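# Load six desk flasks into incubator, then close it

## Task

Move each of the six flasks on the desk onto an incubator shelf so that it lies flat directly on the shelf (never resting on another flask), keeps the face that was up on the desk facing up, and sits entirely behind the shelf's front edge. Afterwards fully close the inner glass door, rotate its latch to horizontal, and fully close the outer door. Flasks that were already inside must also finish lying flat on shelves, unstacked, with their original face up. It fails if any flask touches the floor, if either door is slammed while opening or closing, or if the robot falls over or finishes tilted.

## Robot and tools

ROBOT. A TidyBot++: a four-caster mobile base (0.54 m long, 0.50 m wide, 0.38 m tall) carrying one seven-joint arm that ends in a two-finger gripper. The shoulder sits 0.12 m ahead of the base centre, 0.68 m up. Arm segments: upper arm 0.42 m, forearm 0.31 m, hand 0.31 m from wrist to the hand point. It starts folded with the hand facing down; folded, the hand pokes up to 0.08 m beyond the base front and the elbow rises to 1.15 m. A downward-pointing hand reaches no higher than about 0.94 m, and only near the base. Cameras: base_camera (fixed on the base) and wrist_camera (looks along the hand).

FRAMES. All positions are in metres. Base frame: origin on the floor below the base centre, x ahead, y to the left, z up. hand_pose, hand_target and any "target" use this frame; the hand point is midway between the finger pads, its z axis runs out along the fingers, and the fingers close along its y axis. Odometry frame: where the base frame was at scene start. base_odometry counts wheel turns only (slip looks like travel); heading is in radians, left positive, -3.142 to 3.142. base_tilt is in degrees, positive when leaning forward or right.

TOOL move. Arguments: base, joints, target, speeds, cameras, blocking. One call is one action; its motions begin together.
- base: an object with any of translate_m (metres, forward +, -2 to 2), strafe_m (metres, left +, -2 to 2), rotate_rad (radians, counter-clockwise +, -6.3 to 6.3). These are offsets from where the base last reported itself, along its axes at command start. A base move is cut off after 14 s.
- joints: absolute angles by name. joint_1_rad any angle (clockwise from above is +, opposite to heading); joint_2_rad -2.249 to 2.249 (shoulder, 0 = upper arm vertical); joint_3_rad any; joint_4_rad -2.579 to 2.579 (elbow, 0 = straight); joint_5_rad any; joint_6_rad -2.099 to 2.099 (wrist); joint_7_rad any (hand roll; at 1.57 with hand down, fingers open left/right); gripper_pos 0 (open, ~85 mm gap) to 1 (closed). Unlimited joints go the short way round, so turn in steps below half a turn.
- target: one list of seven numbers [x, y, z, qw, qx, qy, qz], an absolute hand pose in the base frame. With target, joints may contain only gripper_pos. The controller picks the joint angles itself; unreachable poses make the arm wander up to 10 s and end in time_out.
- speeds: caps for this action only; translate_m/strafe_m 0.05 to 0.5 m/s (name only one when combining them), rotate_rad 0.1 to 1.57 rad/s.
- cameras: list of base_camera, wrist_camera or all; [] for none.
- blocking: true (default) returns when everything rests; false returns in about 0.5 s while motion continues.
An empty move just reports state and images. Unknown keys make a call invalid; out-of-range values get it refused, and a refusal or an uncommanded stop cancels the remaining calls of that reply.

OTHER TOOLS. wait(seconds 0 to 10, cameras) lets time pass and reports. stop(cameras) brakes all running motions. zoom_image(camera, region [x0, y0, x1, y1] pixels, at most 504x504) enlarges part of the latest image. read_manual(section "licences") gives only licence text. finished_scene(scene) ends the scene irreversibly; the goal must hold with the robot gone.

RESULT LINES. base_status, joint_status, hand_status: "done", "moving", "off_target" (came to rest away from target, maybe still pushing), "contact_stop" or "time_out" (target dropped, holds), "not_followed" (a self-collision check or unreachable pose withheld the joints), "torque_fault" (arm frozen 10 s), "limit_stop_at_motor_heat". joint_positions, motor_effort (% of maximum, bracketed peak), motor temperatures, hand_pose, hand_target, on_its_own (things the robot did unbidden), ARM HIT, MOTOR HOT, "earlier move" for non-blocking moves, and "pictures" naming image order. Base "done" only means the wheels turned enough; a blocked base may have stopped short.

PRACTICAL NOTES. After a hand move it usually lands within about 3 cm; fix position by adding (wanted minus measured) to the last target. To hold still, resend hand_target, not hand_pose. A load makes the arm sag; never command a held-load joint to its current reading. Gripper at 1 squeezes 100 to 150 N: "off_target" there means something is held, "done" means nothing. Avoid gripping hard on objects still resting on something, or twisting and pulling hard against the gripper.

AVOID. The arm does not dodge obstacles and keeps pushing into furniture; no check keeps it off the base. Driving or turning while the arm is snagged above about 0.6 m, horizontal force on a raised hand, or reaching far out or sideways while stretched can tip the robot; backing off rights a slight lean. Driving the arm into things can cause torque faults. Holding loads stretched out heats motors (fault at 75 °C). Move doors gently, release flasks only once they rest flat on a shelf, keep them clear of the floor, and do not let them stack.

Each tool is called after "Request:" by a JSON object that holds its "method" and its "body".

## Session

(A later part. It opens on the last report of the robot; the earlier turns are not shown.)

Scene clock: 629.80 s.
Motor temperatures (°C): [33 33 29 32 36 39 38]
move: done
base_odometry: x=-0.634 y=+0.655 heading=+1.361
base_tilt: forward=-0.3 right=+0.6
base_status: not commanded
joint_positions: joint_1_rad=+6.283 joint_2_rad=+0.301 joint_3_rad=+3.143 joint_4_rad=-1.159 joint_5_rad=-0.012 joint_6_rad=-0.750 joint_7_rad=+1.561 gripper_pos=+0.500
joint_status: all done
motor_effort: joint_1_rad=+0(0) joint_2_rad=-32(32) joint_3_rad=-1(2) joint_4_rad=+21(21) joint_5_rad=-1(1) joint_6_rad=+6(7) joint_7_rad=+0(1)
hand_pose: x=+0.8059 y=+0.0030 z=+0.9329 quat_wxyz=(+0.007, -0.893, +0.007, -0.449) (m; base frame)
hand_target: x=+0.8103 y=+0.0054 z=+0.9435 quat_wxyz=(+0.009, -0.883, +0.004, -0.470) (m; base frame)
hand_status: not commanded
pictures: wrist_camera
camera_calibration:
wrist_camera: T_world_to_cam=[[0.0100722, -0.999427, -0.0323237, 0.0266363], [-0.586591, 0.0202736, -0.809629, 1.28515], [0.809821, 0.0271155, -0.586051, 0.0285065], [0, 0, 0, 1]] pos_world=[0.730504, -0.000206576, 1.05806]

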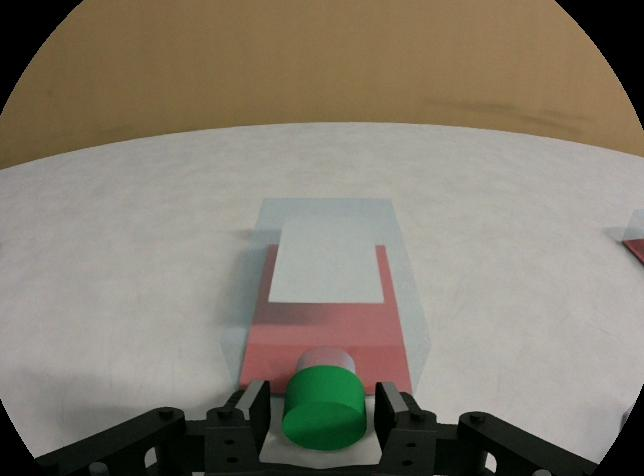

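Request:
{"method": "move", "body": {"joints": {"gripper_pos": 0.7}, "cameras": ["wrist_camera"]}}

Scene clock: 631.07 s.
Motor temperatures (°C): [33 33 29 32 36 39 38]
move: done
base_odometry: x=-0.634 y=+0.655 heading=+1.361
base_tilt: forward=-0.3 right=+0.6
base_status: not commanded
joint_positions: joint_1_rad=+6.283 joint_2_rad=+0.300 joint_3_rad=+3.143 joint_4_rad=-1.159 joint_5_rad=-0.012 joint_6_rad=-0.750 joint_7_rad=+1.561 gripper_pos=+0.678
joint_status: all done
motor_effort: joint_1_rad=+0(0) joint_2_rad=-31(31) joint_3_rad=-1(2) joint_4_rad=+20(21) joint_5_rad=-1(1) joint_6_rad=+6(7) joint_7_rad=+1(1)
hand_pose: x=+0.8059 y=+0.0030 z=+0.9332 quat_wxyz=(+0.007, -0.893, +0.007, -0.449) (m; base frame)
hand_target: x=+0.8103 y=+0.0054 z=+0.9435 quat_wxyz=(+0.009, -0.883, +0.004, -0.470) (m; base frame)
hand_status: not commanded
pictures: wrist_camera
camera_calibration:
wrist_camera: T_world_to_cam=[[0.0100948, -0.999427, -0.0323183, 0.0266214], [-0.586007, 0.0202755, -0.810052, 1.28527], [0.810243, 0.0271161, -0.585467, 0.0277754], [0, 0, 0, 1]] pos_world=[0.730406, -0.00020657, 1.05826]

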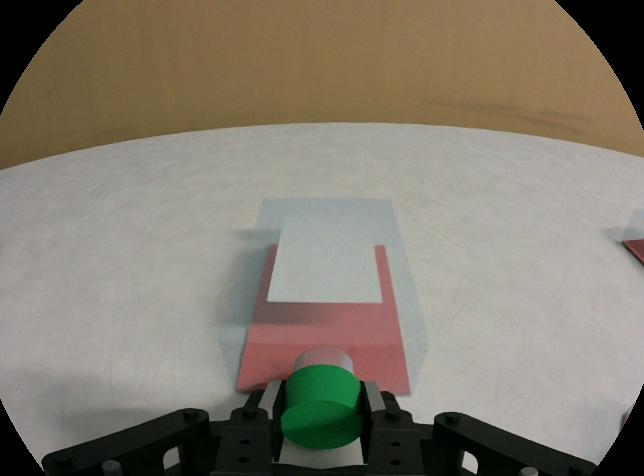

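Request:
{"method": "move", "body": {"joints": {"gripper_pos": 0.82}, "cameras": []}}

Request:
{"method": "move", "body": {"joints": {"joint_2_rad": 0.294, "joint_4_rad": -1.075, "joint_6_rad": -0.86}, "cameras": ["wrist_camera"]}}

Scene clock: 632.33 s.
Motor temperatures (°C): [33 33 29 32 36 39 38]
move: off_target
base_odometry: x=-0.634 y=+0.655 heading=+1.361
base_tilt: forward=-0.2 right=+0.5
base_status: not commanded
joint_positions: joint_1_rad=+6.283 joint_2_rad=+0.300 joint_3_rad=+3.143 joint_4_rad=-1.159 joint_5_rad=-0.012 joint_6_rad=-0.750 joint_7_rad=+1.561 gripper_pos=+0.682
joint_status: gripper_pos off_target (ended at +0.682, target +0.820)
motor_effort: joint_1_rad=+0(0) joint_2_rad=-30(31) joint_3_rad=-1(2) joint_4_rad=+20(20) joint_5_rad=-1(1) joint_6_rad=+6(6) joint_7_rad=-1(1)
hand_pose: x=+0.8059 y=+0.0030 z=+0.9332 quat_wxyz=(+0.007, -0.893, +0.007, -0.449) (m; base frame)
hand_target: x=+0.8103 y=+0.0054 z=+0.9435 quat_wxyz=(+0.009, -0.883, +0.004, -0.470) (m; base frame)
hand_status: not commanded
pictures: none
No camera images: "cameras" was empty.

Scene clock: 633.27 s.
Motor temperatures (°C): [33 33 29 32 36 39 38]
move: done
base_odometry: x=-0.634 y=+0.655 heading=+1.361
base_tilt: forward=-0.2 right=+0.6
base_status: not commanded
joint_positions: joint_1_rad=+6.283 joint_2_rad=+0.301 joint_3_rad=+3.143 joint_4_rad=-1.101 joint_5_rad=-0.012 joint_6_rad=-0.812 joint_7_rad=+1.561 gripper_pos=+0.682
joint_status: all done
motor_effort: joint_1_rad=+0(0) joint_2_rad=-31(33) joint_3_rad=+0(2) joint_4_rad=+22(23) joint_5_rad=+0(1) joint_6_rad=+7(8) joint_7_rad=-1(1)
hand_pose: x=+0.8027 y=+0.0032 z=+0.9502 quat_wxyz=(+0.007, -0.894, +0.007, -0.448) (m; base frame)
hand_target: x=+0.7952 y=+0.0061 z=+0.9572 quat_wxyz=(+0.010, -0.898, +0.003, -0.441) (m; base frame)
hand_status: not commanded
pictures: wrist_camera
camera_calibration:
wrist_camera: T_world_to_cam=[[0.0107471, -0.999421, -0.0322962, 0.0268073], [-0.5892, 0.0197663, -0.807745, 1.29755], [0.807915, 0.0277099, -0.588647, 0.0452167], [0, 0, 0, 1]] pos_world=[0.727697, -0.00010897, 1.07557]

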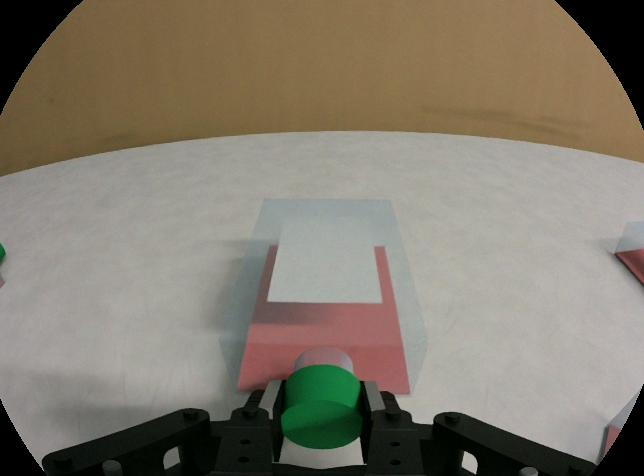

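Request:
{"method": "move", "body": {"base": {"translate_m": -0.4}, "joints": {"joint_2_rad": 0.294, "joint_4_rad": -0.94, "joint_6_rad": -1.01}, "speeds": {"translate_m": 0.3}, "cameras": []}}

Request:
{"method": "move", "body": {"base": {"translate_m": -0.392, "strafe_m": -1.434, "rotate_rad": -1.549}, "speeds": {"strafe_m": 0.45, "rotate_rad": 0.6}}}

Scene clock: 638.97 s.
Motor temperatures (°C): [33 33 29 32 36 39 38]
move: done
base_odometry: x=-0.718 y=+0.263 heading=+1.361
base_tilt: forward=-0.3 right=+0.6
base_status: done
joint_positions: joint_1_rad=+6.283 joint_2_rad=+0.302 joint_3_rad=+3.143 joint_4_rad=-0.967 joint_5_rad=-0.012 joint_6_rad=-0.942 joint_7_rad=+1.561 gripper_pos=+0.682
joint_status: all done
motor_effort: joint_1_rad=+0(1) joint_2_rad=-32(36) joint_3_rad=-1(2) joint_4_rad=+21(23) joint_5_rad=-1(1) joint_6_rad=+7(8) joint_7_rad=+0(1)
hand_pose: x=+0.7940 y=+0.0039 z=+0.9910 quat_wxyz=(+0.008, -0.894, +0.006, -0.449) (m; base frame)
hand_target: x=+0.7810 y=+0.0066 z=+0.9944 quat_wxyz=(+0.010, -0.901, +0.001, -0.434) (m; base frame)
hand_status: not commanded
pictures: none
No camera images: "cameras" was empty.

Scene clock: 643.47 s.
Motor temperatures (°C): [33 33 29 32 36 39 38]
move: done
base_odometry: x=+0.603 y=-0.419 heading=-0.188
base_tilt: forward=-0.2 right=+0.5
base_status: done
joint_positions: joint_1_rad=+6.285 joint_2_rad=+0.303 joint_3_rad=+3.143 joint_4_rad=-0.967 joint_5_rad=-0.012 joint_6_rad=-0.943 joint_7_rad=+1.561 gripper_pos=+0.682
joint_status: not commanded
motor_effort: joint_1_rad=+0(7) joint_2_rad=-31(35) joint_3_rad=-2(4) joint_4_rad=+21(22) joint_5_rad=+0(2) joint_6_rad=+7(8) joint_7_rad=-1(1)
hand_pose: x=+0.7942 y=+0.0024 z=+0.9903 quat_wxyz=(+0.007, -0.894, +0.007, -0.448) (m; base frame)
hand_target: x=+0.7810 y=+0.0066 z=+0.9944 quat_wxyz=(+0.010, -0.901, +0.001, -0.434) (m; base frame)
hand_status: not commanded
pictures: base_camera, wrist_camera
camera_calibration:
wrist_camera: T_world_to_cam=[[0.010608, -0.999426, -0.032173, 0.027358], [-0.588614, 0.0197686, -0.808172, 1.32494], [0.808344, 0.0275106, -0.588067, 0.074834], [0, 0, 0, 1]] pos_world=[0.719099, -0.000908757, 1.11567]

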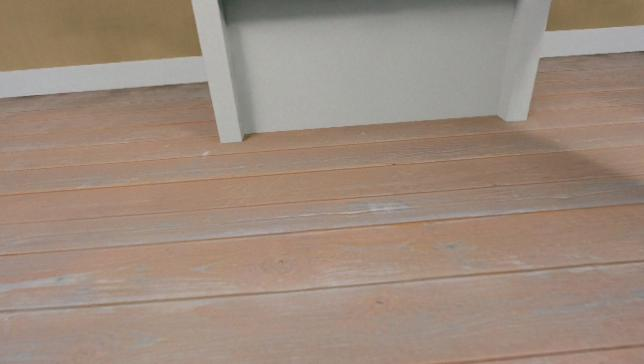

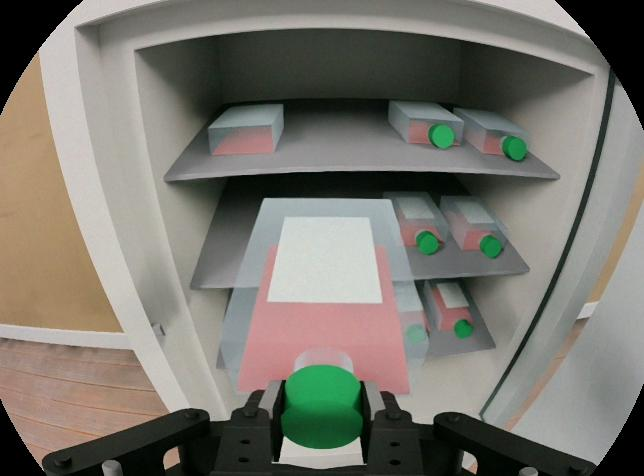

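Request:
{"method": "move", "body": {"base": {"translate_m": 0.29, "strafe_m": -0.035, "rotate_rad": 0.01}, "speeds": {"translate_m": 0.15}, "cameras": ["wrist_camera"]}}

Scene clock: 650.07 s.
Motor temperatures (°C): [33 33 29 32 36 39 38]
move: done
base_odometry: x=+0.882 y=-0.508 heading=-0.179
base_tilt: forward=-0.3 right=+0.6
base_status: done
joint_positions: joint_1_rad=+6.283 joint_2_rad=+0.302 joint_3_rad=+3.142 joint_4_rad=-0.966 joint_5_rad=-0.012 joint_6_rad=-0.944 joint_7_rad=+1.561 gripper_pos=+0.682
joint_status: not commanded
motor_effort: joint_1_rad=+0(4) joint_2_rad=-31(34) joint_3_rad=-1(2) joint_4_rad=+21(22) joint_5_rad=+0(2) joint_6_rad=+7(8) joint_7_rad=+0(2)
hand_pose: x=+0.7937 y=+0.0041 z=+0.9905 quat_wxyz=(+0.008, -0.894, +0.006, -0.448) (m; base frame)
hand_target: x=+0.7810 y=+0.0066 z=+0.9944 quat_wxyz=(+0.010, -0.901, +0.001, -0.434) (m; base frame)
hand_status: not commanded
pictures: wrist_camera
camera_calibration:
wrist_camera: T_world_to_cam=[[0.0132383, -0.999381, -0.0325887, 0.0274345], [-0.589154, 0.0185375, -0.807808, 1.32482], [0.807913, 0.0298937, -0.588544, 0.0760762], [0, 0, 0, 1]] pos_world=[0.718698, 0.000584462, 1.11587]

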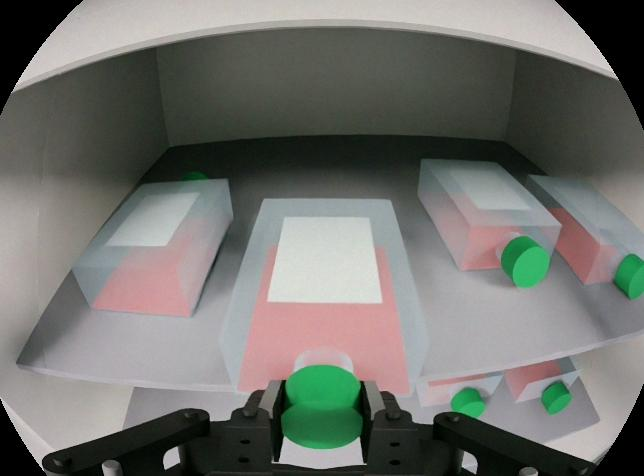

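Request:
{"method": "move", "body": {"joints": {"joint_2_rad": 0.286, "joint_4_rad": -1.03, "joint_6_rad": -0.848}, "base": {"translate_m": 0.04}, "speeds": {"translate_m": 0.08}, "cameras": ["wrist_camera"]}}

Scene clock: 653.47 s.
Motor temperatures (°C): [33 33 29 32 36 39 38]
move: done
base_odometry: x=+0.921 y=-0.515 heading=-0.179
base_tilt: forward=-0.3 right=+0.5
base_status: done
joint_positions: joint_1_rad=+6.283 joint_2_rad=+0.299 joint_3_rad=+3.142 joint_4_rad=-1.017 joint_5_rad=-0.012 joint_6_rad=-0.888 joint_7_rad=+1.561 gripper_pos=+0.682
joint_status: all done
motor_effort: joint_1_rad=+0(1) joint_2_rad=-30(33) joint_3_rad=-1(2) joint_4_rad=+21(22) joint_5_rad=-1(1) joint_6_rad=+7(8) joint_7_rad=+0(1)
hand_pose: x=+0.7983 y=+0.0039 z=+0.9789 quat_wxyz=(+0.008, -0.892, +0.006, -0.452) (m; base frame)
hand_target: x=+0.8000 y=+0.0060 z=+0.9908 quat_wxyz=(+0.010, -0.883, +0.002, -0.470) (m; base frame)
hand_status: not commanded
pictures: wrist_camera
camera_calibration:
wrist_camera: T_world_to_cam=[[0.0128409, -0.999386, -0.0325902, 0.0271785], [-0.581706, 0.0190436, -0.813176, 1.31743], [0.813298, 0.0293999, -0.581104, 0.0539632], [0, 0, 0, 1]] pos_world=[0.722119, 0.000486748, 1.10355]

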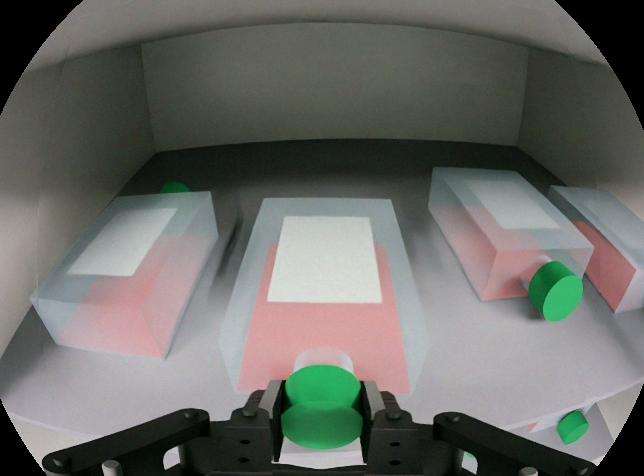

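Request:
{"method": "move", "body": {"base": {"translate_m": 0.028}, "speeds": {"translate_m": 0.06}, "cameras": ["wrist_camera"]}}

Scene clock: 655.80 s.
Motor temperatures (°C): [33 33 29 32 36 39 38]
move: done
base_odometry: x=+0.949 y=-0.521 heading=-0.179
base_tilt: forward=-0.3 right=+0.5
base_status: done
joint_positions: joint_1_rad=+6.283 joint_2_rad=+0.299 joint_3_rad=+3.142 joint_4_rad=-1.017 joint_5_rad=-0.012 joint_6_rad=-0.888 joint_7_rad=+1.561 gripper_pos=+0.682
joint_status: not commanded
motor_effort: joint_1_rad=+0(2) joint_2_rad=-30(33) joint_3_rad=+0(2) joint_4_rad=+20(22) joint_5_rad=-1(1) joint_6_rad=+6(8) joint_7_rad=+0(1)
hand_pose: x=+0.7981 y=+0.0039 z=+0.9789 quat_wxyz=(+0.008, -0.892, +0.006, -0.452) (m; base frame)
hand_target: x=+0.8000 y=+0.0060 z=+0.9908 quat_wxyz=(+0.010, -0.883, +0.002, -0.470) (m; base frame)
hand_status: not commanded
pictures: wrist_camera
camera_calibration:
wrist_camera: T_world_to_cam=[[0.0128369, -0.999386, -0.0325926, 0.0271867], [-0.581819, 0.0190438, -0.813095, 1.3173], [0.813217, 0.0294006, -0.581218, 0.0543097], [0, 0, 0, 1]] pos_world=[0.721918, 0.000486748, 1.10355]

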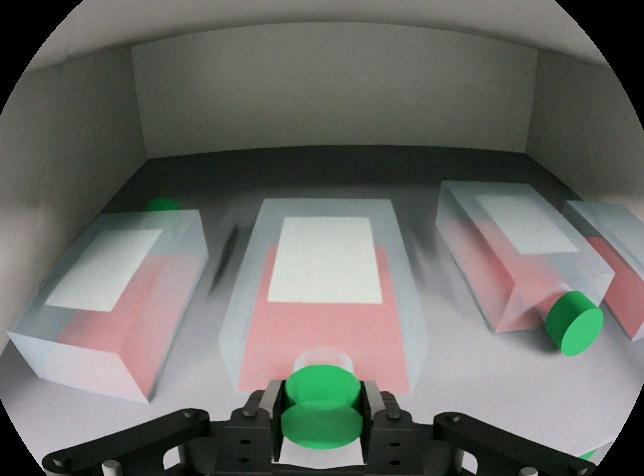

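Request:
{"method": "move", "body": {"base": {"translate_m": 0.012}, "speeds": {"translate_m": 0.05}, "cameras": []}}

Request:
{"method": "move", "body": {"joints": {"joint_2_rad": 0.29, "joint_4_rad": -1.06, "joint_6_rad": -0.825}, "cameras": ["wrist_camera"]}}

Scene clock: 658.23 s.
Motor temperatures (°C): [33 33 29 32 36 39 38]
move: done
base_odometry: x=+0.960 y=-0.523 heading=-0.180
base_tilt: forward=-0.2 right=+0.5
base_status: done
joint_positions: joint_1_rad=+6.283 joint_2_rad=+0.276 joint_3_rad=+3.142 joint_4_rad=-1.042 joint_5_rad=-0.012 joint_6_rad=-0.889 joint_7_rad=+1.561 gripper_pos=+0.682
joint_status: not commanded
motor_effort: joint_1_rad=+0(1) joint_2_rad=-26(32) joint_3_rad=-1(2) joint_4_rad=+23(27) joint_5_rad=-1(1) joint_6_rad=+10(14) joint_7_rad=+0(1)
hand_pose: x=+0.7884 y=+0.0039 z=+0.9805 quat_wxyz=(+0.008, -0.893, +0.006, -0.451) (m; base frame)
hand_target: x=+0.8000 y=+0.0060 z=+0.9908 quat_wxyz=(+0.010, -0.883, +0.002, -0.470) (m; base frame)
hand_status: not commanded
pictures: none
No camera images: "cameras" was empty.

Scene clock: 658.87 s.
Motor temperatures (°C): [33 33 29 32 36 39 38]
move: done
base_odometry: x=+0.960 y=-0.523 heading=-0.180
base_tilt: forward=-0.3 right=+0.5
base_status: not commanded
joint_positions: joint_1_rad=+6.283 joint_2_rad=+0.274 joint_3_rad=+3.142 joint_4_rad=-1.049 joint_5_rad=-0.012 joint_6_rad=-0.878 joint_7_rad=+1.561 gripper_pos=+0.682
joint_status: all done
motor_effort: joint_1_rad=+1(1) joint_2_rad=-26(27) joint_3_rad=-1(1) joint_4_rad=+22(23) joint_5_rad=+0(1) joint_6_rad=+8(9) joint_7_rad=+0(1)
hand_pose: x=+0.7893 y=+0.0039 z=+0.9806 quat_wxyz=(+0.008, -0.891, +0.006, -0.453) (m; base frame)
hand_target: x=+0.8022 y=+0.0059 z=+0.9770 quat_wxyz=(+0.010, -0.885, +0.003, -0.465) (m; base frame)
hand_status: not commanded
pictures: wrist_camera
camera_calibration:
wrist_camera: T_world_to_cam=[[0.0128101, -0.999387, -0.0325709, 0.0273488], [-0.579017, 0.0191427, -0.815091, 1.31338], [0.815215, 0.0293005, -0.578417, 0.0581319], [0, 0, 0, 1]] pos_world=[0.712726, 0.000487199, 1.10504]

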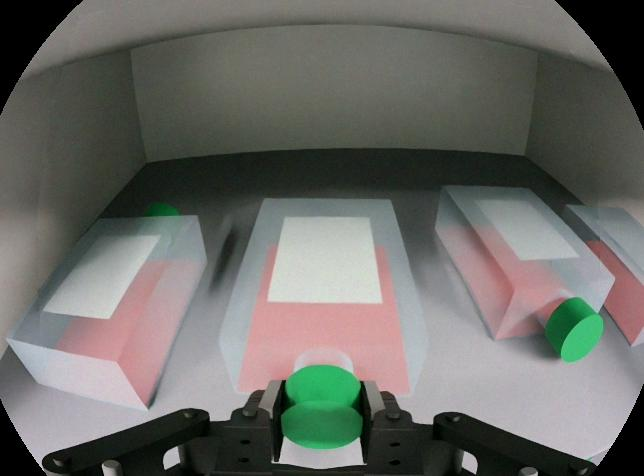

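Request:
{"method": "move", "body": {"base": {"translate_m": -0.011}, "speeds": {"translate_m": 0.05}, "cameras": []}}

Request:
{"method": "move", "body": {"joints": {"joint_2_rad": 0.3, "joint_4_rad": -1.08, "joint_6_rad": -0.81}, "cameras": ["wrist_camera"]}}

Scene clock: 661.17 s.
Motor temperatures (°C): [33 33 29 32 36 39 38]
move: done
base_odometry: x=+0.949 y=-0.521 heading=-0.180
base_tilt: forward=-0.3 right=+0.5
base_status: done
joint_positions: joint_1_rad=+6.283 joint_2_rad=+0.281 joint_3_rad=+3.142 joint_4_rad=-1.049 joint_5_rad=-0.012 joint_6_rad=-0.866 joint_7_rad=+1.561 gripper_pos=+0.682
joint_status: not commanded
motor_effort: joint_1_rad=+0(1) joint_2_rad=-28(33) joint_3_rad=+0(2) joint_4_rad=+19(22) joint_5_rad=-1(1) joint_6_rad=+6(8) joint_7_rad=+0(1)
hand_pose: x=+0.7935 y=+0.0039 z=+0.9784 quat_wxyz=(+0.008, -0.890, +0.006, -0.455) (m; base frame)
hand_target: x=+0.8022 y=+0.0059 z=+0.9770 quat_wxyz=(+0.010, -0.885, +0.003, -0.465) (m; base frame)
hand_status: not commanded
pictures: none
No camera images: "cameras" was empty.

Scene clock: 661.73 s.
Motor temperatures (°C): [33 33 29 32 36 39 38]
move: done
base_odometry: x=+0.949 y=-0.521 heading=-0.180
base_tilt: forward=-0.2 right=+0.6
base_status: not commanded
joint_positions: joint_1_rad=+6.283 joint_2_rad=+0.281 joint_3_rad=+3.142 joint_4_rad=-1.054 joint_5_rad=-0.012 joint_6_rad=-0.857 joint_7_rad=+1.561 gripper_pos=+0.682
joint_status: all done
motor_effort: joint_1_rad=+0(1) joint_2_rad=-28(29) joint_3_rad=-1(2) joint_4_rad=+19(20) joint_5_rad=-1(1) joint_6_rad=+6(7) joint_7_rad=+0(1)
hand_pose: x=+0.7946 y=+0.0038 z=+0.9781 quat_wxyz=(+0.008, -0.889, +0.006, -0.457) (m; base frame)
hand_target: x=+0.8055 y=+0.0059 z=+0.9628 quat_wxyz=(+0.010, -0.889, +0.003, -0.458) (m; base frame)
hand_status: not commanded
pictures: wrist_camera
camera_calibration:
wrist_camera: T_world_to_cam=[[0.0128778, -0.999386, -0.0325767, 0.0270505], [-0.572372, 0.0193463, -0.819766, 1.31372], [0.819893, 0.0292028, -0.571771, 0.0421308], [0, 0, 0, 1]] pos_world=[0.717045, 0.000388014, 1.10191]

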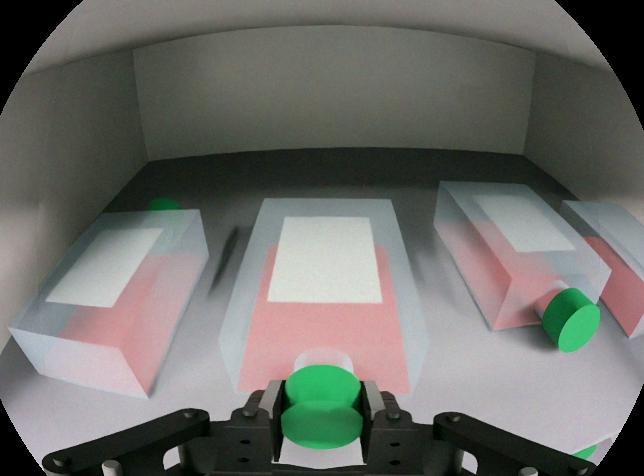

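Request:
{"method": "move", "body": {"joints": {"joint_2_rad": 0.315, "joint_4_rad": -1.095, "joint_6_rad": -0.81}, "cameras": []}}

Scene clock: 664.07 s.
Motor temperatures (°C): [33 33 29 32 36 39 38]
move: off_target
base_odometry: x=+0.949 y=-0.521 heading=-0.180
base_tilt: forward=-0.3 right=+0.6
base_status: not commanded
joint_positions: joint_1_rad=+6.283 joint_2_rad=+0.281 joint_3_rad=+3.142 joint_4_rad=-1.056 joint_5_rad=-0.012 joint_6_rad=-0.854 joint_7_rad=+1.561 gripper_pos=+0.682
joint_status: joint_4_rad off_target (ended at -1.056, target -1.095); the others done
motor_effort: joint_1_rad=+0(0) joint_2_rad=-24(27) joint_3_rad=-1(2) joint_4_rad=+17(20) joint_5_rad=-1(2) joint_6_rad=+4(6) joint_7_rad=-1(1)
hand_pose: x=+0.7950 y=+0.0038 z=+0.9777 quat_wxyz=(+0.008, -0.889, +0.006, -0.457) (m; base frame)
hand_target: x=+0.8076 y=+0.0059 z=+0.9441 quat_wxyz=(+0.010, -0.896, +0.003, -0.445) (m; base frame)
hand_status: not commanded
pictures: none
No camera images: "cameras" was empty.

Request:
{"method": "move", "body": {"joints": {"joint_2_rad": 0.298, "joint_4_rad": -1.068, "joint_6_rad": -0.83}, "cameras": []}}

Request:
{"method": "move", "body": {"joints": {"gripper_pos": 0.3}, "cameras": []}}

Request:
{"method": "move", "body": {"base": {"translate_m": -0.08}, "speeds": {"translate_m": 0.08}, "cameras": ["wrist_camera"]}}

Scene clock: 666.63 s.
Motor temperatures (°C): [33 33 29 32 36 39 38]
move: done
base_odometry: x=+0.949 y=-0.521 heading=-0.180
base_tilt: forward=-0.2 right=+0.5
base_status: not commanded
joint_positions: joint_1_rad=+6.283 joint_2_rad=+0.281 joint_3_rad=+3.142 joint_4_rad=-1.056 joint_5_rad=-0.012 joint_6_rad=-0.854 joint_7_rad=+1.561 gripper_pos=+0.682
joint_status: all done
motor_effort: joint_1_rad=+0(0) joint_2_rad=-27(27) joint_3_rad=-1(2) joint_4_rad=+18(19) joint_5_rad=-1(2) joint_6_rad=+5(6) joint_7_rad=+0(1)
hand_pose: x=+0.7950 y=+0.0038 z=+0.9779 quat_wxyz=(+0.008, -0.889, +0.006, -0.458) (m; base frame)
hand_target: x=+0.8027 y=+0.0060 z=+0.9658 quat_wxyz=(+0.010, -0.890, +0.003, -0.455) (m; base frame)
hand_status: not commanded
pictures: none
No camera images: "cameras" was empty.

Scene clock: 667.47 s.
Motor temperatures (°C): [33 33 29 32 36 39 38]
move: done
base_odometry: x=+0.949 y=-0.521 heading=-0.180
base_tilt: forward=-0.3 right=+0.5
base_status: not commanded
joint_positions: joint_1_rad=+6.283 joint_2_rad=+0.285 joint_3_rad=+3.142 joint_4_rad=-1.056 joint_5_rad=-0.012 joint_6_rad=-0.854 joint_7_rad=+1.561 gripper_pos=+0.300
joint_status: all done
motor_effort: joint_1_rad=+0(0) joint_2_rad=-30(31) joint_3_rad=-2(2) joint_4_rad=+21(21) joint_5_rad=-1(2) joint_6_rad=+6(7) joint_7_rad=+0(1)
hand_pose: x=+0.7961 y=+0.0038 z=+0.9751 quat_wxyz=(+0.008, -0.890, +0.006, -0.456) (m; base frame)
hand_target: x=+0.8027 y=+0.0060 z=+0.9658 quat_wxyz=(+0.010, -0.890, +0.003, -0.455) (m; base frame)
hand_status: not commanded
pictures: none
No camera images: "cameras" was empty.

Scene clock: 668.93 s.
Motor temperatures (°C): [33 33 29 32 36 39 38]
move: done
base_odometry: x=+0.871 y=-0.507 heading=-0.179
base_tilt: forward=-0.2 right=+0.6
base_status: done
joint_positions: joint_1_rad=+6.283 joint_2_rad=+0.288 joint_3_rad=+3.142 joint_4_rad=-1.057 joint_5_rad=-0.012 joint_6_rad=-0.854 joint_7_rad=+1.561 gripper_pos=+0.300
joint_status: not commanded
motor_effort: joint_1_rad=+0(1) joint_2_rad=-30(34) joint_3_rad=-1(2) joint_4_rad=+21(21) joint_5_rad=-1(2) joint_6_rad=+7(7) joint_7_rad=+1(1)
hand_pose: x=+0.7969 y=+0.0038 z=+0.9727 quat_wxyz=(+0.008, -0.891, +0.006, -0.454) (m; base frame)
hand_target: x=+0.8027 y=+0.0060 z=+0.9658 quat_wxyz=(+0.010, -0.890, +0.003, -0.455) (m; base frame)
hand_status: not commanded
pictures: wrist_camera
camera_calibration:
wrist_camera: T_world_to_cam=[[0.0125873, -0.999389, -0.0326023, 0.0270859], [-0.577659, 0.0193457, -0.816049, 1.31113], [0.816181, 0.0291049, -0.577063, 0.0452302], [0, 0, 0, 1]] pos_world=[0.72013, 0.000388113, 1.09693]

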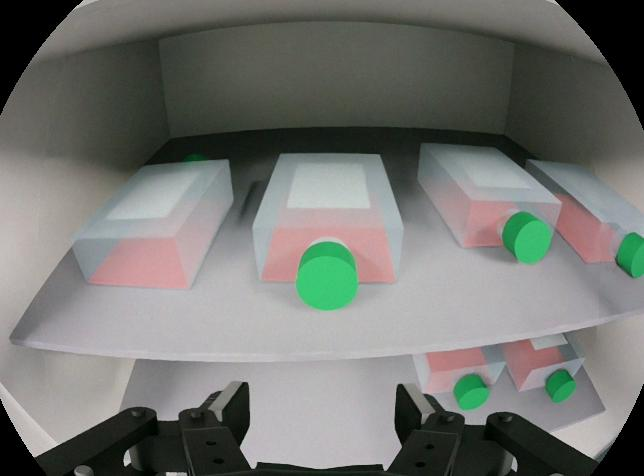

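Request:
{"method": "move", "body": {"base": {"translate_m": -0.45}, "joints": {"gripper_pos": 0.0, "joint_2_rad": 0.318, "joint_4_rad": -0.879, "joint_6_rad": -1.044}, "cameras": []}}

Request:
{"method": "move", "body": {"base": {"translate_m": -0.782, "strafe_m": 0.75, "rotate_rad": 1.656}, "cameras": ["wrist_camera"]}}

Scene clock: 676.70 s.
Motor temperatures (°C): [33 33 29 32 36 39 38]
move: done
base_odometry: x=+0.428 y=-0.426 heading=-0.179
base_tilt: forward=-0.3 right=+0.6
base_status: done
joint_positions: joint_1_rad=+6.283 joint_2_rad=+0.308 joint_3_rad=+3.142 joint_4_rad=-0.901 joint_5_rad=-0.012 joint_6_rad=-0.973 joint_7_rad=+1.561 gripper_pos=+0.000
joint_status: all done
motor_effort: joint_1_rad=+0(1) joint_2_rad=-30(34) joint_3_rad=-1(2) joint_4_rad=+20(21) joint_5_rad=-1(1) joint_6_rad=+6(7) joint_7_rad=+0(1)
hand_pose: x=+0.7955 y=+0.0041 z=+1.0154 quat_wxyz=(+0.008, -0.887, +0.005, -0.462) (m; base frame)
hand_target: x=+0.7872 y=+0.0067 z=+1.0030 quat_wxyz=(+0.010, -0.900, +0.001, -0.435) (m; base frame)
hand_status: not commanded
pictures: none
No camera images: "cameras" was empty.

Scene clock: 680.43 s.
Motor temperatures (°C): [33 33 29 32 36 39 38]
move: done
base_odometry: x=-0.208 y=+0.451 heading=+1.477
base_tilt: forward=-0.3 right=+0.5
base_status: done
joint_positions: joint_1_rad=+6.281 joint_2_rad=+0.319 joint_3_rad=+3.142 joint_4_rad=-0.901 joint_5_rad=-0.012 joint_6_rad=-0.973 joint_7_rad=+1.561 gripper_pos=+0.000
joint_status: not commanded
motor_effort: joint_1_rad=+0(6) joint_2_rad=-31(35) joint_3_rad=-1(5) joint_4_rad=+20(21) joint_5_rad=-1(3) joint_6_rad=+6(7) joint_7_rad=+1(1)
hand_pose: x=+0.7991 y=+0.0063 z=+1.0077 quat_wxyz=(+0.009, -0.890, +0.004, -0.456) (m; base frame)
hand_target: x=+0.7872 y=+0.0067 z=+1.0030 quat_wxyz=(+0.010, -0.900, +0.001, -0.435) (m; base frame)
hand_status: not commanded
pictures: wrist_camera
camera_calibration:
wrist_camera: T_world_to_cam=[[0.0175281, -0.999325, -0.0322733, 0.0264441], [-0.573427, 0.0163948, -0.819093, 1.34067], [0.819069, 0.0328635, -0.572753, 0.0569761], [0, 0, 0, 1]] pos_world=[0.721643, 0.00257388, 1.13162]

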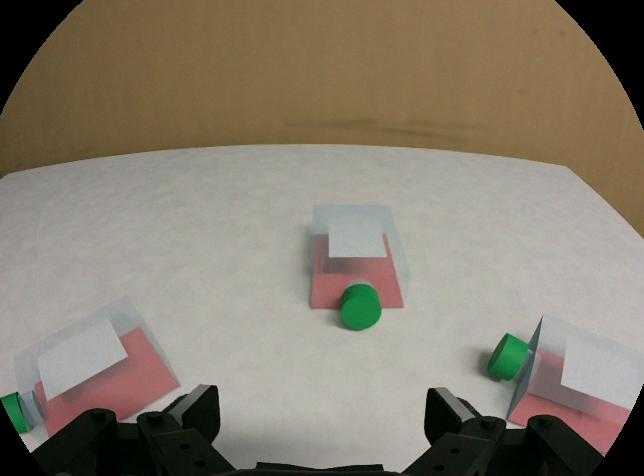

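Request:
{"method": "move", "body": {"joints": {"joint_2_rad": 0.29, "joint_4_rad": -1.178, "joint_6_rad": -0.695, "gripper_pos": 0.35}, "base": {"rotate_rad": -0.03}, "cameras": ["wrist_camera"]}}

Scene clock: 686.83 s.
Motor temperatures (°C): [33 33 29 32 36 39 38]
move: done
base_odometry: x=-0.208 y=+0.451 heading=+1.448
base_tilt: forward=-0.2 right=+0.6
base_status: done
joint_positions: joint_1_rad=+6.287 joint_2_rad=+0.309 joint_3_rad=+3.143 joint_4_rad=-1.154 joint_5_rad=-0.012 joint_6_rad=-0.756 joint_7_rad=+1.561 gripper_pos=+0.350
joint_status: all done
motor_effort: joint_1_rad=+0(4) joint_2_rad=-31(34) joint_3_rad=+0(3) joint_4_rad=+21(23) joint_5_rad=-1(1) joint_6_rad=+6(7) joint_7_rad=+0(1)
hand_pose: x=+0.8076 y=+0.0006 z=+0.9288 quat_wxyz=(+0.007, -0.895, +0.009, -0.445) (m; base frame)
hand_target: x=+0.8103 y=+0.0054 z=+0.9435 quat_wxyz=(+0.009, -0.883, +0.004, -0.470) (m; base frame)
hand_status: not commanded
pictures: wrist_camera
camera_calibration:
wrist_camera: T_world_to_cam=[[0.00638829, -0.999445, -0.0326844, 0.0273895], [-0.593754, 0.0225086, -0.804332, 1.28368], [0.804621, 0.0245448, -0.593281, 0.0357101], [0, 0, 0, 1]] pos_world=[0.733284, -0.00239607, 1.05459]

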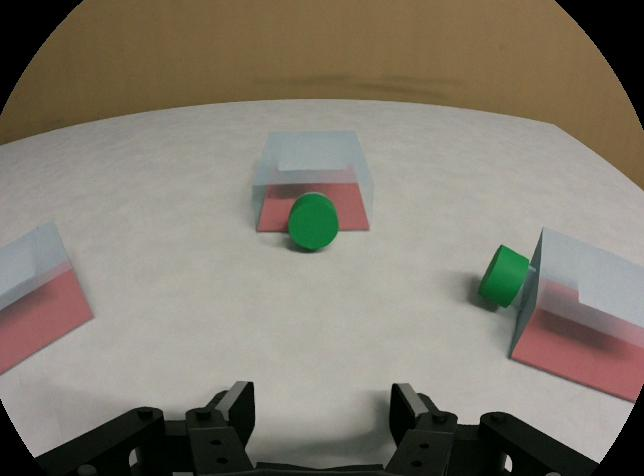

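Request:
{"method": "move", "body": {"joints": {"joint_4_rad": -1.11}, "base": {"translate_m": 0.1, "strafe_m": 0.004}, "speeds": {"translate_m": 0.15}, "cameras": ["wrist_camera"]}}

Scene clock: 693.07 s.
Motor temperatures (°C): [33 33 29 32 36 39 38]
move: done
base_odometry: x=-0.200 y=+0.551 heading=+1.448
base_tilt: forward=-0.3 right=+0.6
base_status: done
joint_positions: joint_1_rad=+6.287 joint_2_rad=+0.306 joint_3_rad=+3.143 joint_4_rad=-1.125 joint_5_rad=-0.012 joint_6_rad=-0.752 joint_7_rad=+1.561 gripper_pos=+0.350
joint_status: all done
motor_effort: joint_1_rad=+0(1) joint_2_rad=-31(35) joint_3_rad=-2(2) joint_4_rad=+21(22) joint_5_rad=-1(1) joint_6_rad=+7(7) joint_7_rad=+0(1)
hand_pose: x=+0.8117 y=+0.0006 z=+0.9481 quat_wxyz=(+0.007, -0.887, +0.008, -0.461) (m; base frame)
hand_target: x=+0.8186 y=+0.0054 z=+0.9827 quat_wxyz=(+0.009, -0.866, +0.003, -0.500) (m; base frame)
hand_status: not commanded
pictures: wrist_camera
camera_calibration:
wrist_camera: T_world_to_cam=[[0.00745241, -0.999452, -0.0322391, 0.0266775], [-0.564332, 0.0224117, -0.825244, 1.29762], [0.825514, 0.0243436, -0.563856, -0.000938554], [0, 0, 0, 1]] pos_world=[0.732866, -0.00239621, 1.07118]

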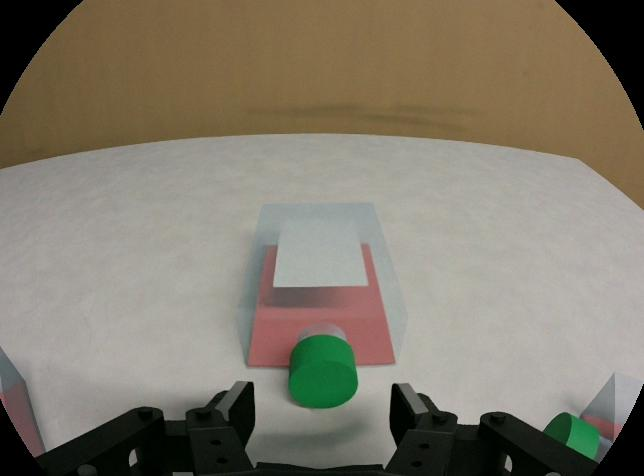

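Request:
{"method": "move", "body": {"joints": {"joint_4_rad": -1.16}, "base": {"translate_m": 0.028}, "speeds": {"translate_m": 0.08}, "cameras": ["wrist_camera"]}}

Scene clock: 695.87 s.
Motor temperatures (°C): [33 33 29 32 36 39 38]
move: done
base_odometry: x=-0.197 y=+0.578 heading=+1.449
base_tilt: forward=-0.2 right=+0.5
base_status: done
joint_positions: joint_1_rad=+6.287 joint_2_rad=+0.301 joint_3_rad=+3.143 joint_4_rad=-1.148 joint_5_rad=-0.012 joint_6_rad=-0.751 joint_7_rad=+1.561 gripper_pos=+0.350
joint_status: all done
motor_effort: joint_1_rad=+0(1) joint_2_rad=-32(34) joint_3_rad=-2(2) joint_4_rad=+21(22) joint_5_rad=+0(1) joint_6_rad=+7(7) joint_7_rad=+0(1)
hand_pose: x=+0.8074 y=+0.0006 z=+0.9387 quat_wxyz=(+0.007, -0.891, +0.009, -0.453) (m; base frame)
hand_target: x=+0.8128 y=+0.0054 z=+0.9538 quat_wxyz=(+0.009, -0.878, +0.004, -0.478) (m; base frame)
hand_status: not commanded
pictures: wrist_camera
camera_calibration:
wrist_camera: T_world_to_cam=[[0.00691316, -0.999448, -0.0325021, 0.0271046], [-0.578694, 0.0225086, -0.815234, 1.28954], [0.815515, 0.0244446, -0.578219, 0.0188082], [0, 0, 0, 1]] pos_world=[0.730725, -0.00239597, 1.06303]

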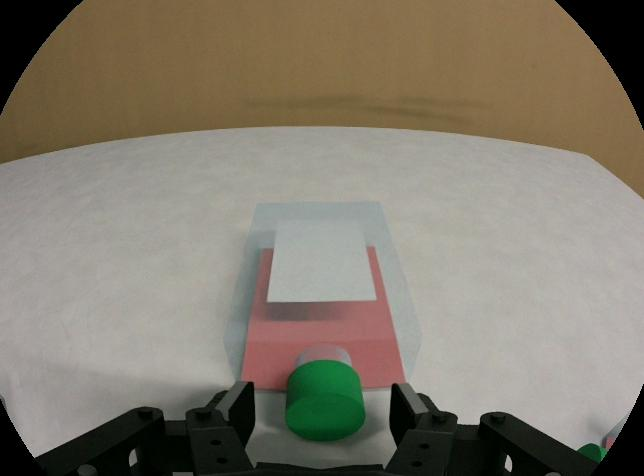

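Request:
{"method": "move", "body": {"base": {"translate_m": 0.005}, "joints": {"gripper_pos": 0.7}, "speeds": {"translate_m": 0.08}, "cameras": []}}

Request:
{"method": "move", "body": {"joints": {"gripper_pos": 0.82}, "cameras": ["wrist_camera"]}}

Scene clock: 697.93 s.
Motor temperatures (°C): [33 33 29 32 36 39 38]
move: done
base_odometry: x=-0.196 y=+0.583 heading=+1.449
base_tilt: forward=-0.3 right=+0.6
base_status: done
joint_positions: joint_1_rad=+6.287 joint_2_rad=+0.299 joint_3_rad=+3.143 joint_4_rad=-1.148 joint_5_rad=-0.012 joint_6_rad=-0.751 joint_7_rad=+1.561 gripper_pos=+0.680
joint_status: all done
motor_effort: joint_1_rad=+1(2) joint_2_rad=-31(34) joint_3_rad=-1(2) joint_4_rad=+21(22) joint_5_rad=-1(1) joint_6_rad=+7(7) joint_7_rad=-1(1)
hand_pose: x=+0.8071 y=+0.0006 z=+0.9399 quat_wxyz=(+0.007, -0.891, +0.009, -0.454) (m; base frame)
hand_target: x=+0.8128 y=+0.0054 z=+0.9538 quat_wxyz=(+0.009, -0.878, +0.004, -0.478) (m; base frame)
hand_status: not commanded
pictures: none
No camera images: "cameras" was empty.

Scene clock: 698.47 s.
Motor temperatures (°C): [33 33 29 32 36 39 38]
move: off_target
base_odometry: x=-0.196 y=+0.583 heading=+1.449
base_tilt: forward=-0.3 right=+0.5
base_status: not commanded
joint_positions: joint_1_rad=+6.287 joint_2_rad=+0.299 joint_3_rad=+3.143 joint_4_rad=-1.148 joint_5_rad=-0.012 joint_6_rad=-0.751 joint_7_rad=+1.561 gripper_pos=+0.687
joint_status: gripper_pos off_target (ended at +0.687, target +0.820)
motor_effort: joint_1_rad=+0(0) joint_2_rad=-30(32) joint_3_rad=-1(2) joint_4_rad=+21(21) joint_5_rad=-1(1) joint_6_rad=+6(7) joint_7_rad=+1(1)
hand_pose: x=+0.8071 y=+0.0006 z=+0.9399 quat_wxyz=(+0.007, -0.891, +0.009, -0.454) (m; base frame)
hand_target: x=+0.8128 y=+0.0054 z=+0.9538 quat_wxyz=(+0.009, -0.878, +0.004, -0.478) (m; base frame)
hand_status: not commanded
pictures: wrist_camera
camera_calibration:
wrist_camera: T_world_to_cam=[[0.00698728, -0.999448, -0.0324874, 0.0270745], [-0.576816, 0.0225101, -0.816564, 1.29013], [0.816844, 0.0244448, -0.57634, 0.0169548], [0, 0, 0, 1]] pos_world=[0.730131, -0.00239597, 1.06413]

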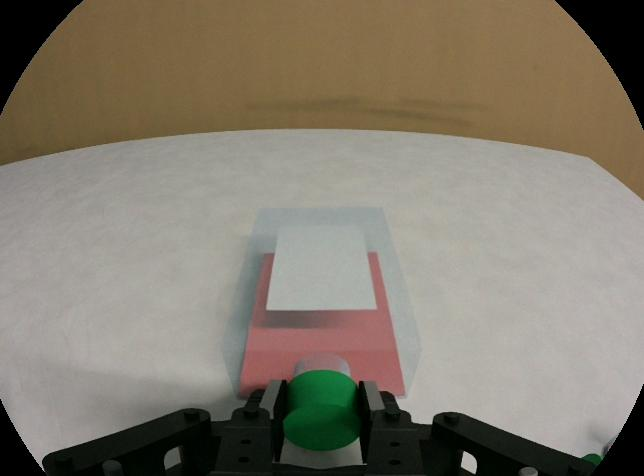

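Request:
{"method": "move", "body": {"joints": {"joint_2_rad": 0.294, "joint_4_rad": -1.06, "joint_6_rad": -0.87}, "cameras": ["wrist_camera"]}}

Request:
{"method": "move", "body": {"base": {"translate_m": -0.4}, "joints": {"joint_2_rad": 0.294, "joint_4_rad": -0.94, "joint_6_rad": -1.01}, "speeds": {"translate_m": 0.3}, "cameras": ["wrist_camera"]}}

Scene clock: 701.23 s.
Motor temperatures (°C): [33 33 29 32 36 39 38]
move: done
base_odometry: x=-0.196 y=+0.583 heading=+1.449
base_tilt: forward=-0.2 right=+0.5
base_status: not commanded
joint_positions: joint_1_rad=+6.287 joint_2_rad=+0.299 joint_3_rad=+3.143 joint_4_rad=-1.085 joint_5_rad=-0.012 joint_6_rad=-0.819 joint_7_rad=+1.561 gripper_pos=+0.687
joint_status: all done
motor_effort: joint_1_rad=+0(0) joint_2_rad=-31(34) joint_3_rad=+0(2) joint_4_rad=+22(23) joint_5_rad=+0(1) joint_6_rad=+7(8) joint_7_rad=+0(1)
hand_pose: x=+0.8030 y=+0.0008 z=+0.9578 quat_wxyz=(+0.007, -0.892, +0.008, -0.452) (m; base frame)
hand_target: x=+0.7951 y=+0.0061 z=+0.9630 quat_wxyz=(+0.010, -0.897, +0.002, -0.443) (m; base frame)
hand_status: not commanded
pictures: wrist_camera
camera_calibration:
wrist_camera: T_world_to_cam=[[0.00757191, -0.999444, -0.0324611, 0.02744], [-0.58173, 0.022001, -0.813084, 1.30306], [0.813347, 0.0250402, -0.58124, 0.03812], [0, 0, 0, 1]] pos_world=[0.726817, -0.00219837, 1.08255]

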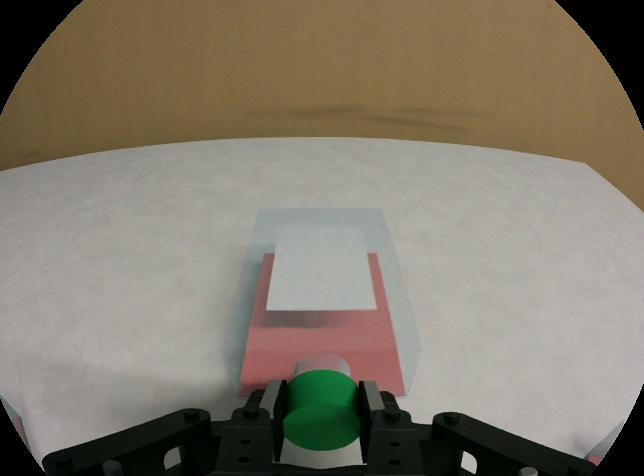

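Scene clock: 703.63 s.
Motor temperatures (°C): [33 33 29 32 36 39 38]
move: done
base_odometry: x=-0.245 y=+0.186 heading=+1.449
base_tilt: forward=-0.3 right=+0.5
base_status: done
joint_positions: joint_1_rad=+6.286 joint_2_rad=+0.301 joint_3_rad=+3.143 joint_4_rad=-0.967 joint_5_rad=-0.012 joint_6_rad=-0.943 joint_7_rad=+1.561 gripper_pos=+0.687
joint_status: all done
motor_effort: joint_1_rad=+0(3) joint_2_rad=-32(36) joint_3_rad=+0(3) joint_4_rad=+21(23) joint_5_rad=-1(2) joint_6_rad=+7(8) joint_7_rad=+0(1)
hand_pose: x=+0.7936 y=+0.0016 z=+0.9913 quat_wxyz=(+0.007, -0.894, +0.007, -0.449) (m; base frame)
hand_target: x=+0.7810 y=+0.0066 z=+0.9944 quat_wxyz=(+0.010, -0.901, +0.001, -0.434) (m; base frame)
hand_status: not commanded
pictures: wrist_camera
camera_calibration:
wrist_camera: T_world_to_cam=[[0.00942754, -0.999438, -0.0321536, 0.0275254], [-0.587571, 0.0204816, -0.808913, 1.32529], [0.809117, 0.0265186, -0.587048, 0.0743308], [0, 0, 0, 1]] pos_world=[0.718302, -0.00160523, 1.11657]

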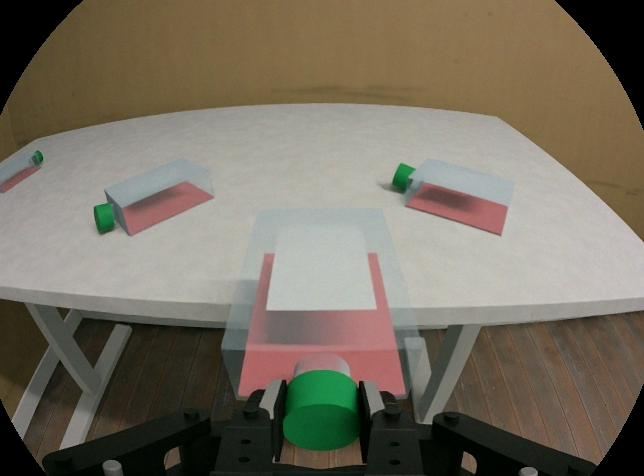

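Request:
{"method": "move", "body": {"base": {"translate_m": -0.537, "strafe_m": -0.922, "rotate_rad": -1.628}, "speeds": {"strafe_m": 0.45, "rotate_rad": 0.8}}}

Scene clock: 709.50 s.
Motor temperatures (°C): [33 33 29 32 36 39 38]
move: done
base_odometry: x=+0.605 y=-0.459 heading=-0.180
base_tilt: forward=-0.3 right=+0.5
base_status: done
joint_positions: joint_1_rad=+6.289 joint_2_rad=+0.302 joint_3_rad=+3.144 joint_4_rad=-0.967 joint_5_rad=-0.012 joint_6_rad=-0.943 joint_7_rad=+1.561 gripper_pos=+0.687
joint_status: not commanded
motor_effort: joint_1_rad=+1(7) joint_2_rad=-31(35) joint_3_rad=+0(5) joint_4_rad=+21(22) joint_5_rad=+0(2) joint_6_rad=+7(8) joint_7_rad=+0(1)
hand_pose: x=+0.7938 y=-0.0009 z=+0.9907 quat_wxyz=(+0.006, -0.894, +0.009, -0.448) (m; base frame)
hand_target: x=+0.7810 y=+0.0066 z=+0.9944 quat_wxyz=(+0.010, -0.901, +0.001, -0.434) (m; base frame)
hand_status: not commanded
pictures: base_camera, wrist_camera
camera_calibration:
wrist_camera: T_world_to_cam=[[0.00562637, -0.999474, -0.0319479, 0.0279196], [-0.58836, 0.0225246, -0.808286, 1.32504], [0.80858, 0.0233446, -0.587923, 0.0751243], [0, 0, 0, 1]] pos_world=[0.718698, -0.00369478, 1.11607]

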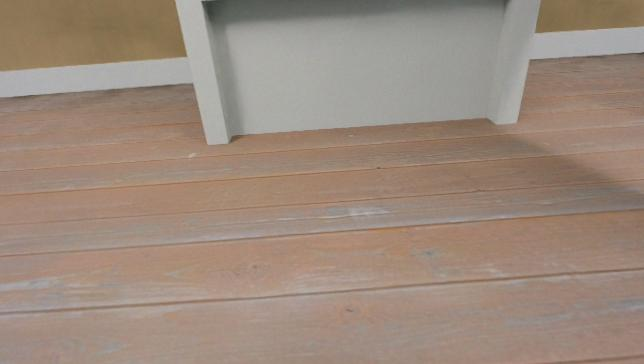

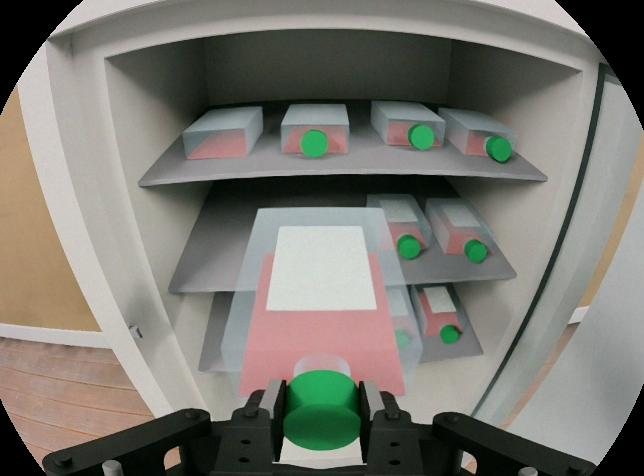

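Request:
{"method": "move", "body": {"joints": {"joint_2_rad": 0.285, "joint_4_rad": -1.485, "joint_6_rad": -0.395}, "base": {"translate_m": 0.15, "strafe_m": -0.006, "rotate_rad": 0.01}, "speeds": {"translate_m": 0.15}, "cameras": ["wrist_camera"]}}

Scene clock: 715.43 s.
Motor temperatures (°C): [33 33 29 32 36 39 38]
move: done
base_odometry: x=+0.752 y=-0.492 heading=-0.170
base_tilt: forward=-0.3 right=+0.6
base_status: done
joint_positions: joint_1_rad=+6.286 joint_2_rad=+0.300 joint_3_rad=+3.143 joint_4_rad=-1.470 joint_5_rad=-0.013 joint_6_rad=-0.464 joint_7_rad=+1.561 gripper_pos=+0.687
joint_status: all done
motor_effort: joint_1_rad=+0(4) joint_2_rad=-32(37) joint_3_rad=-1(4) joint_4_rad=+21(23) joint_5_rad=+0(2) joint_6_rad=+7(8) joint_7_rad=+1(1)
hand_pose: x=+0.7969 y=+0.0005 z=+0.8302 quat_wxyz=(+0.006, -0.899, +0.010, -0.439) (m; base frame)
hand_target: x=+0.8034 y=+0.0038 z=+0.8491 quat_wxyz=(+0.008, -0.883, +0.006, -0.469) (m; base frame)
hand_status: not commanded
pictures: wrist_camera
camera_calibration:
wrist_camera: T_world_to_cam=[[0.00337314, -0.999449, -0.0330109, 0.0268653], [-0.605411, 0.0242328, -0.795544, 1.20009], [0.795906, 0.0226686, -0.604996, 0.00251809], [0, 0, 0, 1]] pos_world=[0.724451, -0.00228808, 0.957132]

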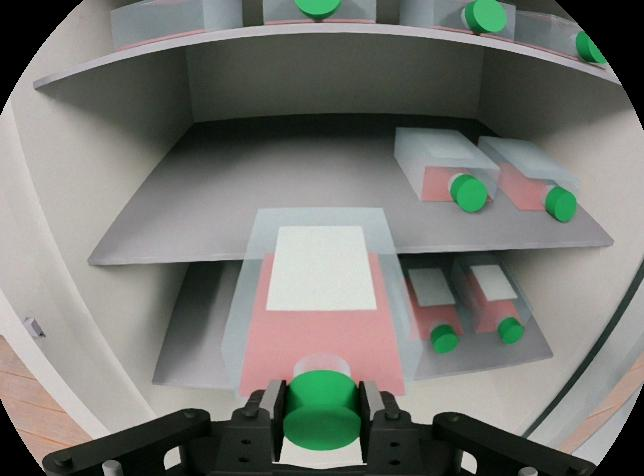

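Request:
{"method": "move", "body": {"base": {"translate_m": 0.16}, "speeds": {"translate_m": 0.12}, "cameras": ["wrist_camera"]}}

Scene clock: 719.43 s.
Motor temperatures (°C): [33 33 29 32 36 39 38]
move: done
base_odometry: x=+0.909 y=-0.519 heading=-0.170
base_tilt: forward=-0.3 right=+0.5
base_status: done
joint_positions: joint_1_rad=+6.286 joint_2_rad=+0.299 joint_3_rad=+3.143 joint_4_rad=-1.471 joint_5_rad=-0.013 joint_6_rad=-0.459 joint_7_rad=+1.561 gripper_pos=+0.687
joint_status: not commanded
motor_effort: joint_1_rad=+0(1) joint_2_rad=-32(35) joint_3_rad=-2(2) joint_4_rad=+22(22) joint_5_rad=-1(1) joint_6_rad=+7(8) joint_7_rad=-1(1)
hand_pose: x=+0.7973 y=+0.0005 z=+0.8313 quat_wxyz=(+0.006, -0.898, +0.010, -0.441) (m; base frame)
hand_target: x=+0.8034 y=+0.0038 z=+0.8491 quat_wxyz=(+0.008, -0.883, +0.006, -0.469) (m; base frame)
hand_status: not commanded
pictures: wrist_camera
camera_calibration:
wrist_camera: T_world_to_cam=[[0.00343625, -0.999452, -0.0329364, 0.0266717], [-0.601934, 0.024234, -0.798178, 1.20052], [0.798538, 0.0225683, -0.601521, -0.00214829], [0, 0, 0, 1]] pos_world=[0.724261, -0.00238797, 0.957819]

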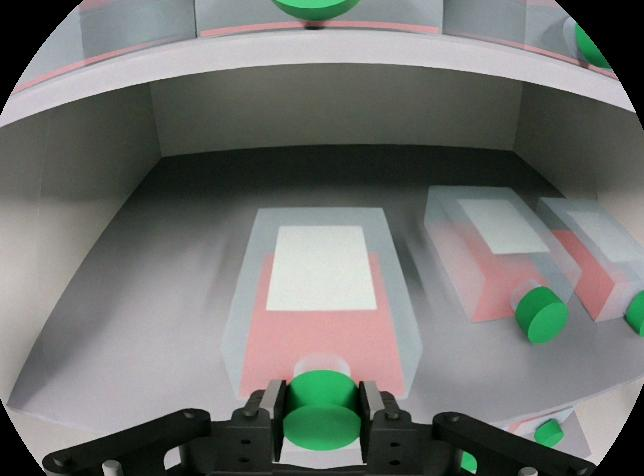

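Request:
{"method": "move", "body": {"base": {"translate_m": 0.048}, "speeds": {"translate_m": 0.06}, "cameras": []}}

Request:
{"method": "move", "body": {"joints": {"joint_2_rad": 0.29, "joint_4_rad": -1.53, "joint_6_rad": -0.35}, "cameras": ["wrist_camera"]}}

Scene clock: 723.23 s.
Motor temperatures (°C): [33 33 29 32 36 39 38]
move: done
base_odometry: x=+0.957 y=-0.527 heading=-0.171
base_tilt: forward=-0.2 right=+0.6
base_status: done
joint_positions: joint_1_rad=+6.286 joint_2_rad=+0.298 joint_3_rad=+3.143 joint_4_rad=-1.472 joint_5_rad=-0.013 joint_6_rad=-0.459 joint_7_rad=+1.561 gripper_pos=+0.687
joint_status: not commanded
motor_effort: joint_1_rad=+0(1) joint_2_rad=-31(35) joint_3_rad=+0(2) joint_4_rad=+21(22) joint_5_rad=+0(1) joint_6_rad=+7(8) joint_7_rad=+0(1)
hand_pose: x=+0.7972 y=+0.0005 z=+0.8316 quat_wxyz=(+0.006, -0.897, +0.010, -0.441) (m; base frame)
hand_target: x=+0.8034 y=+0.0038 z=+0.8491 quat_wxyz=(+0.008, -0.883, +0.006, -0.469) (m; base frame)
hand_status: not commanded
pictures: none
No camera images: "cameras" was empty.

Scene clock: 723.93 s.
Motor temperatures (°C): [33 33 29 32 36 39 38]
move: done
base_odometry: x=+0.957 y=-0.527 heading=-0.171
base_tilt: forward=-0.3 right=+0.5
base_status: not commanded
joint_positions: joint_1_rad=+6.286 joint_2_rad=+0.298 joint_3_rad=+3.143 joint_4_rad=-1.517 joint_5_rad=-0.013 joint_6_rad=-0.412 joint_7_rad=+1.561 gripper_pos=+0.687
joint_status: all done
motor_effort: joint_1_rad=+0(0) joint_2_rad=-30(33) joint_3_rad=-1(2) joint_4_rad=+21(22) joint_5_rad=-1(1) joint_6_rad=+6(8) joint_7_rad=+0(1)
hand_pose: x=+0.7941 y=+0.0003 z=+0.8182 quat_wxyz=(+0.006, -0.897, +0.010, -0.442) (m; base frame)
hand_target: x=+0.8010 y=+0.0035 z=+0.8319 quat_wxyz=(+0.007, -0.884, +0.007, -0.467) (m; base frame)
hand_status: not commanded
pictures: wrist_camera
camera_calibration:
wrist_camera: T_world_to_cam=[[0.00291221, -0.99946, -0.0327353, 0.0263379], [-0.600037, 0.0244409, -0.799599, 1.18786], [0.799967, 0.021971, -0.599642, -0.0101053], [0, 0, 0, 1]] pos_world=[0.720766, -0.00248663, 0.944612]

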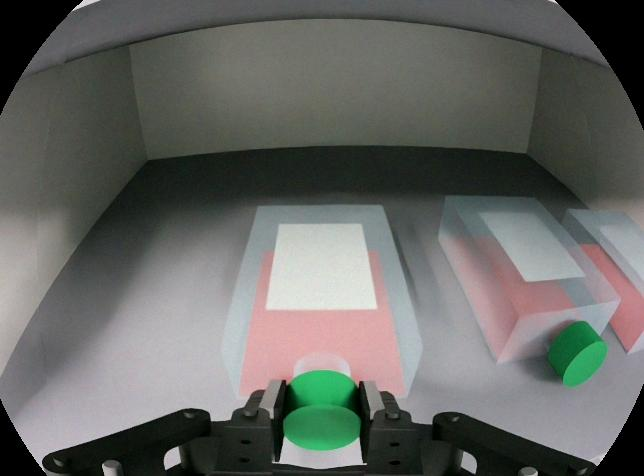

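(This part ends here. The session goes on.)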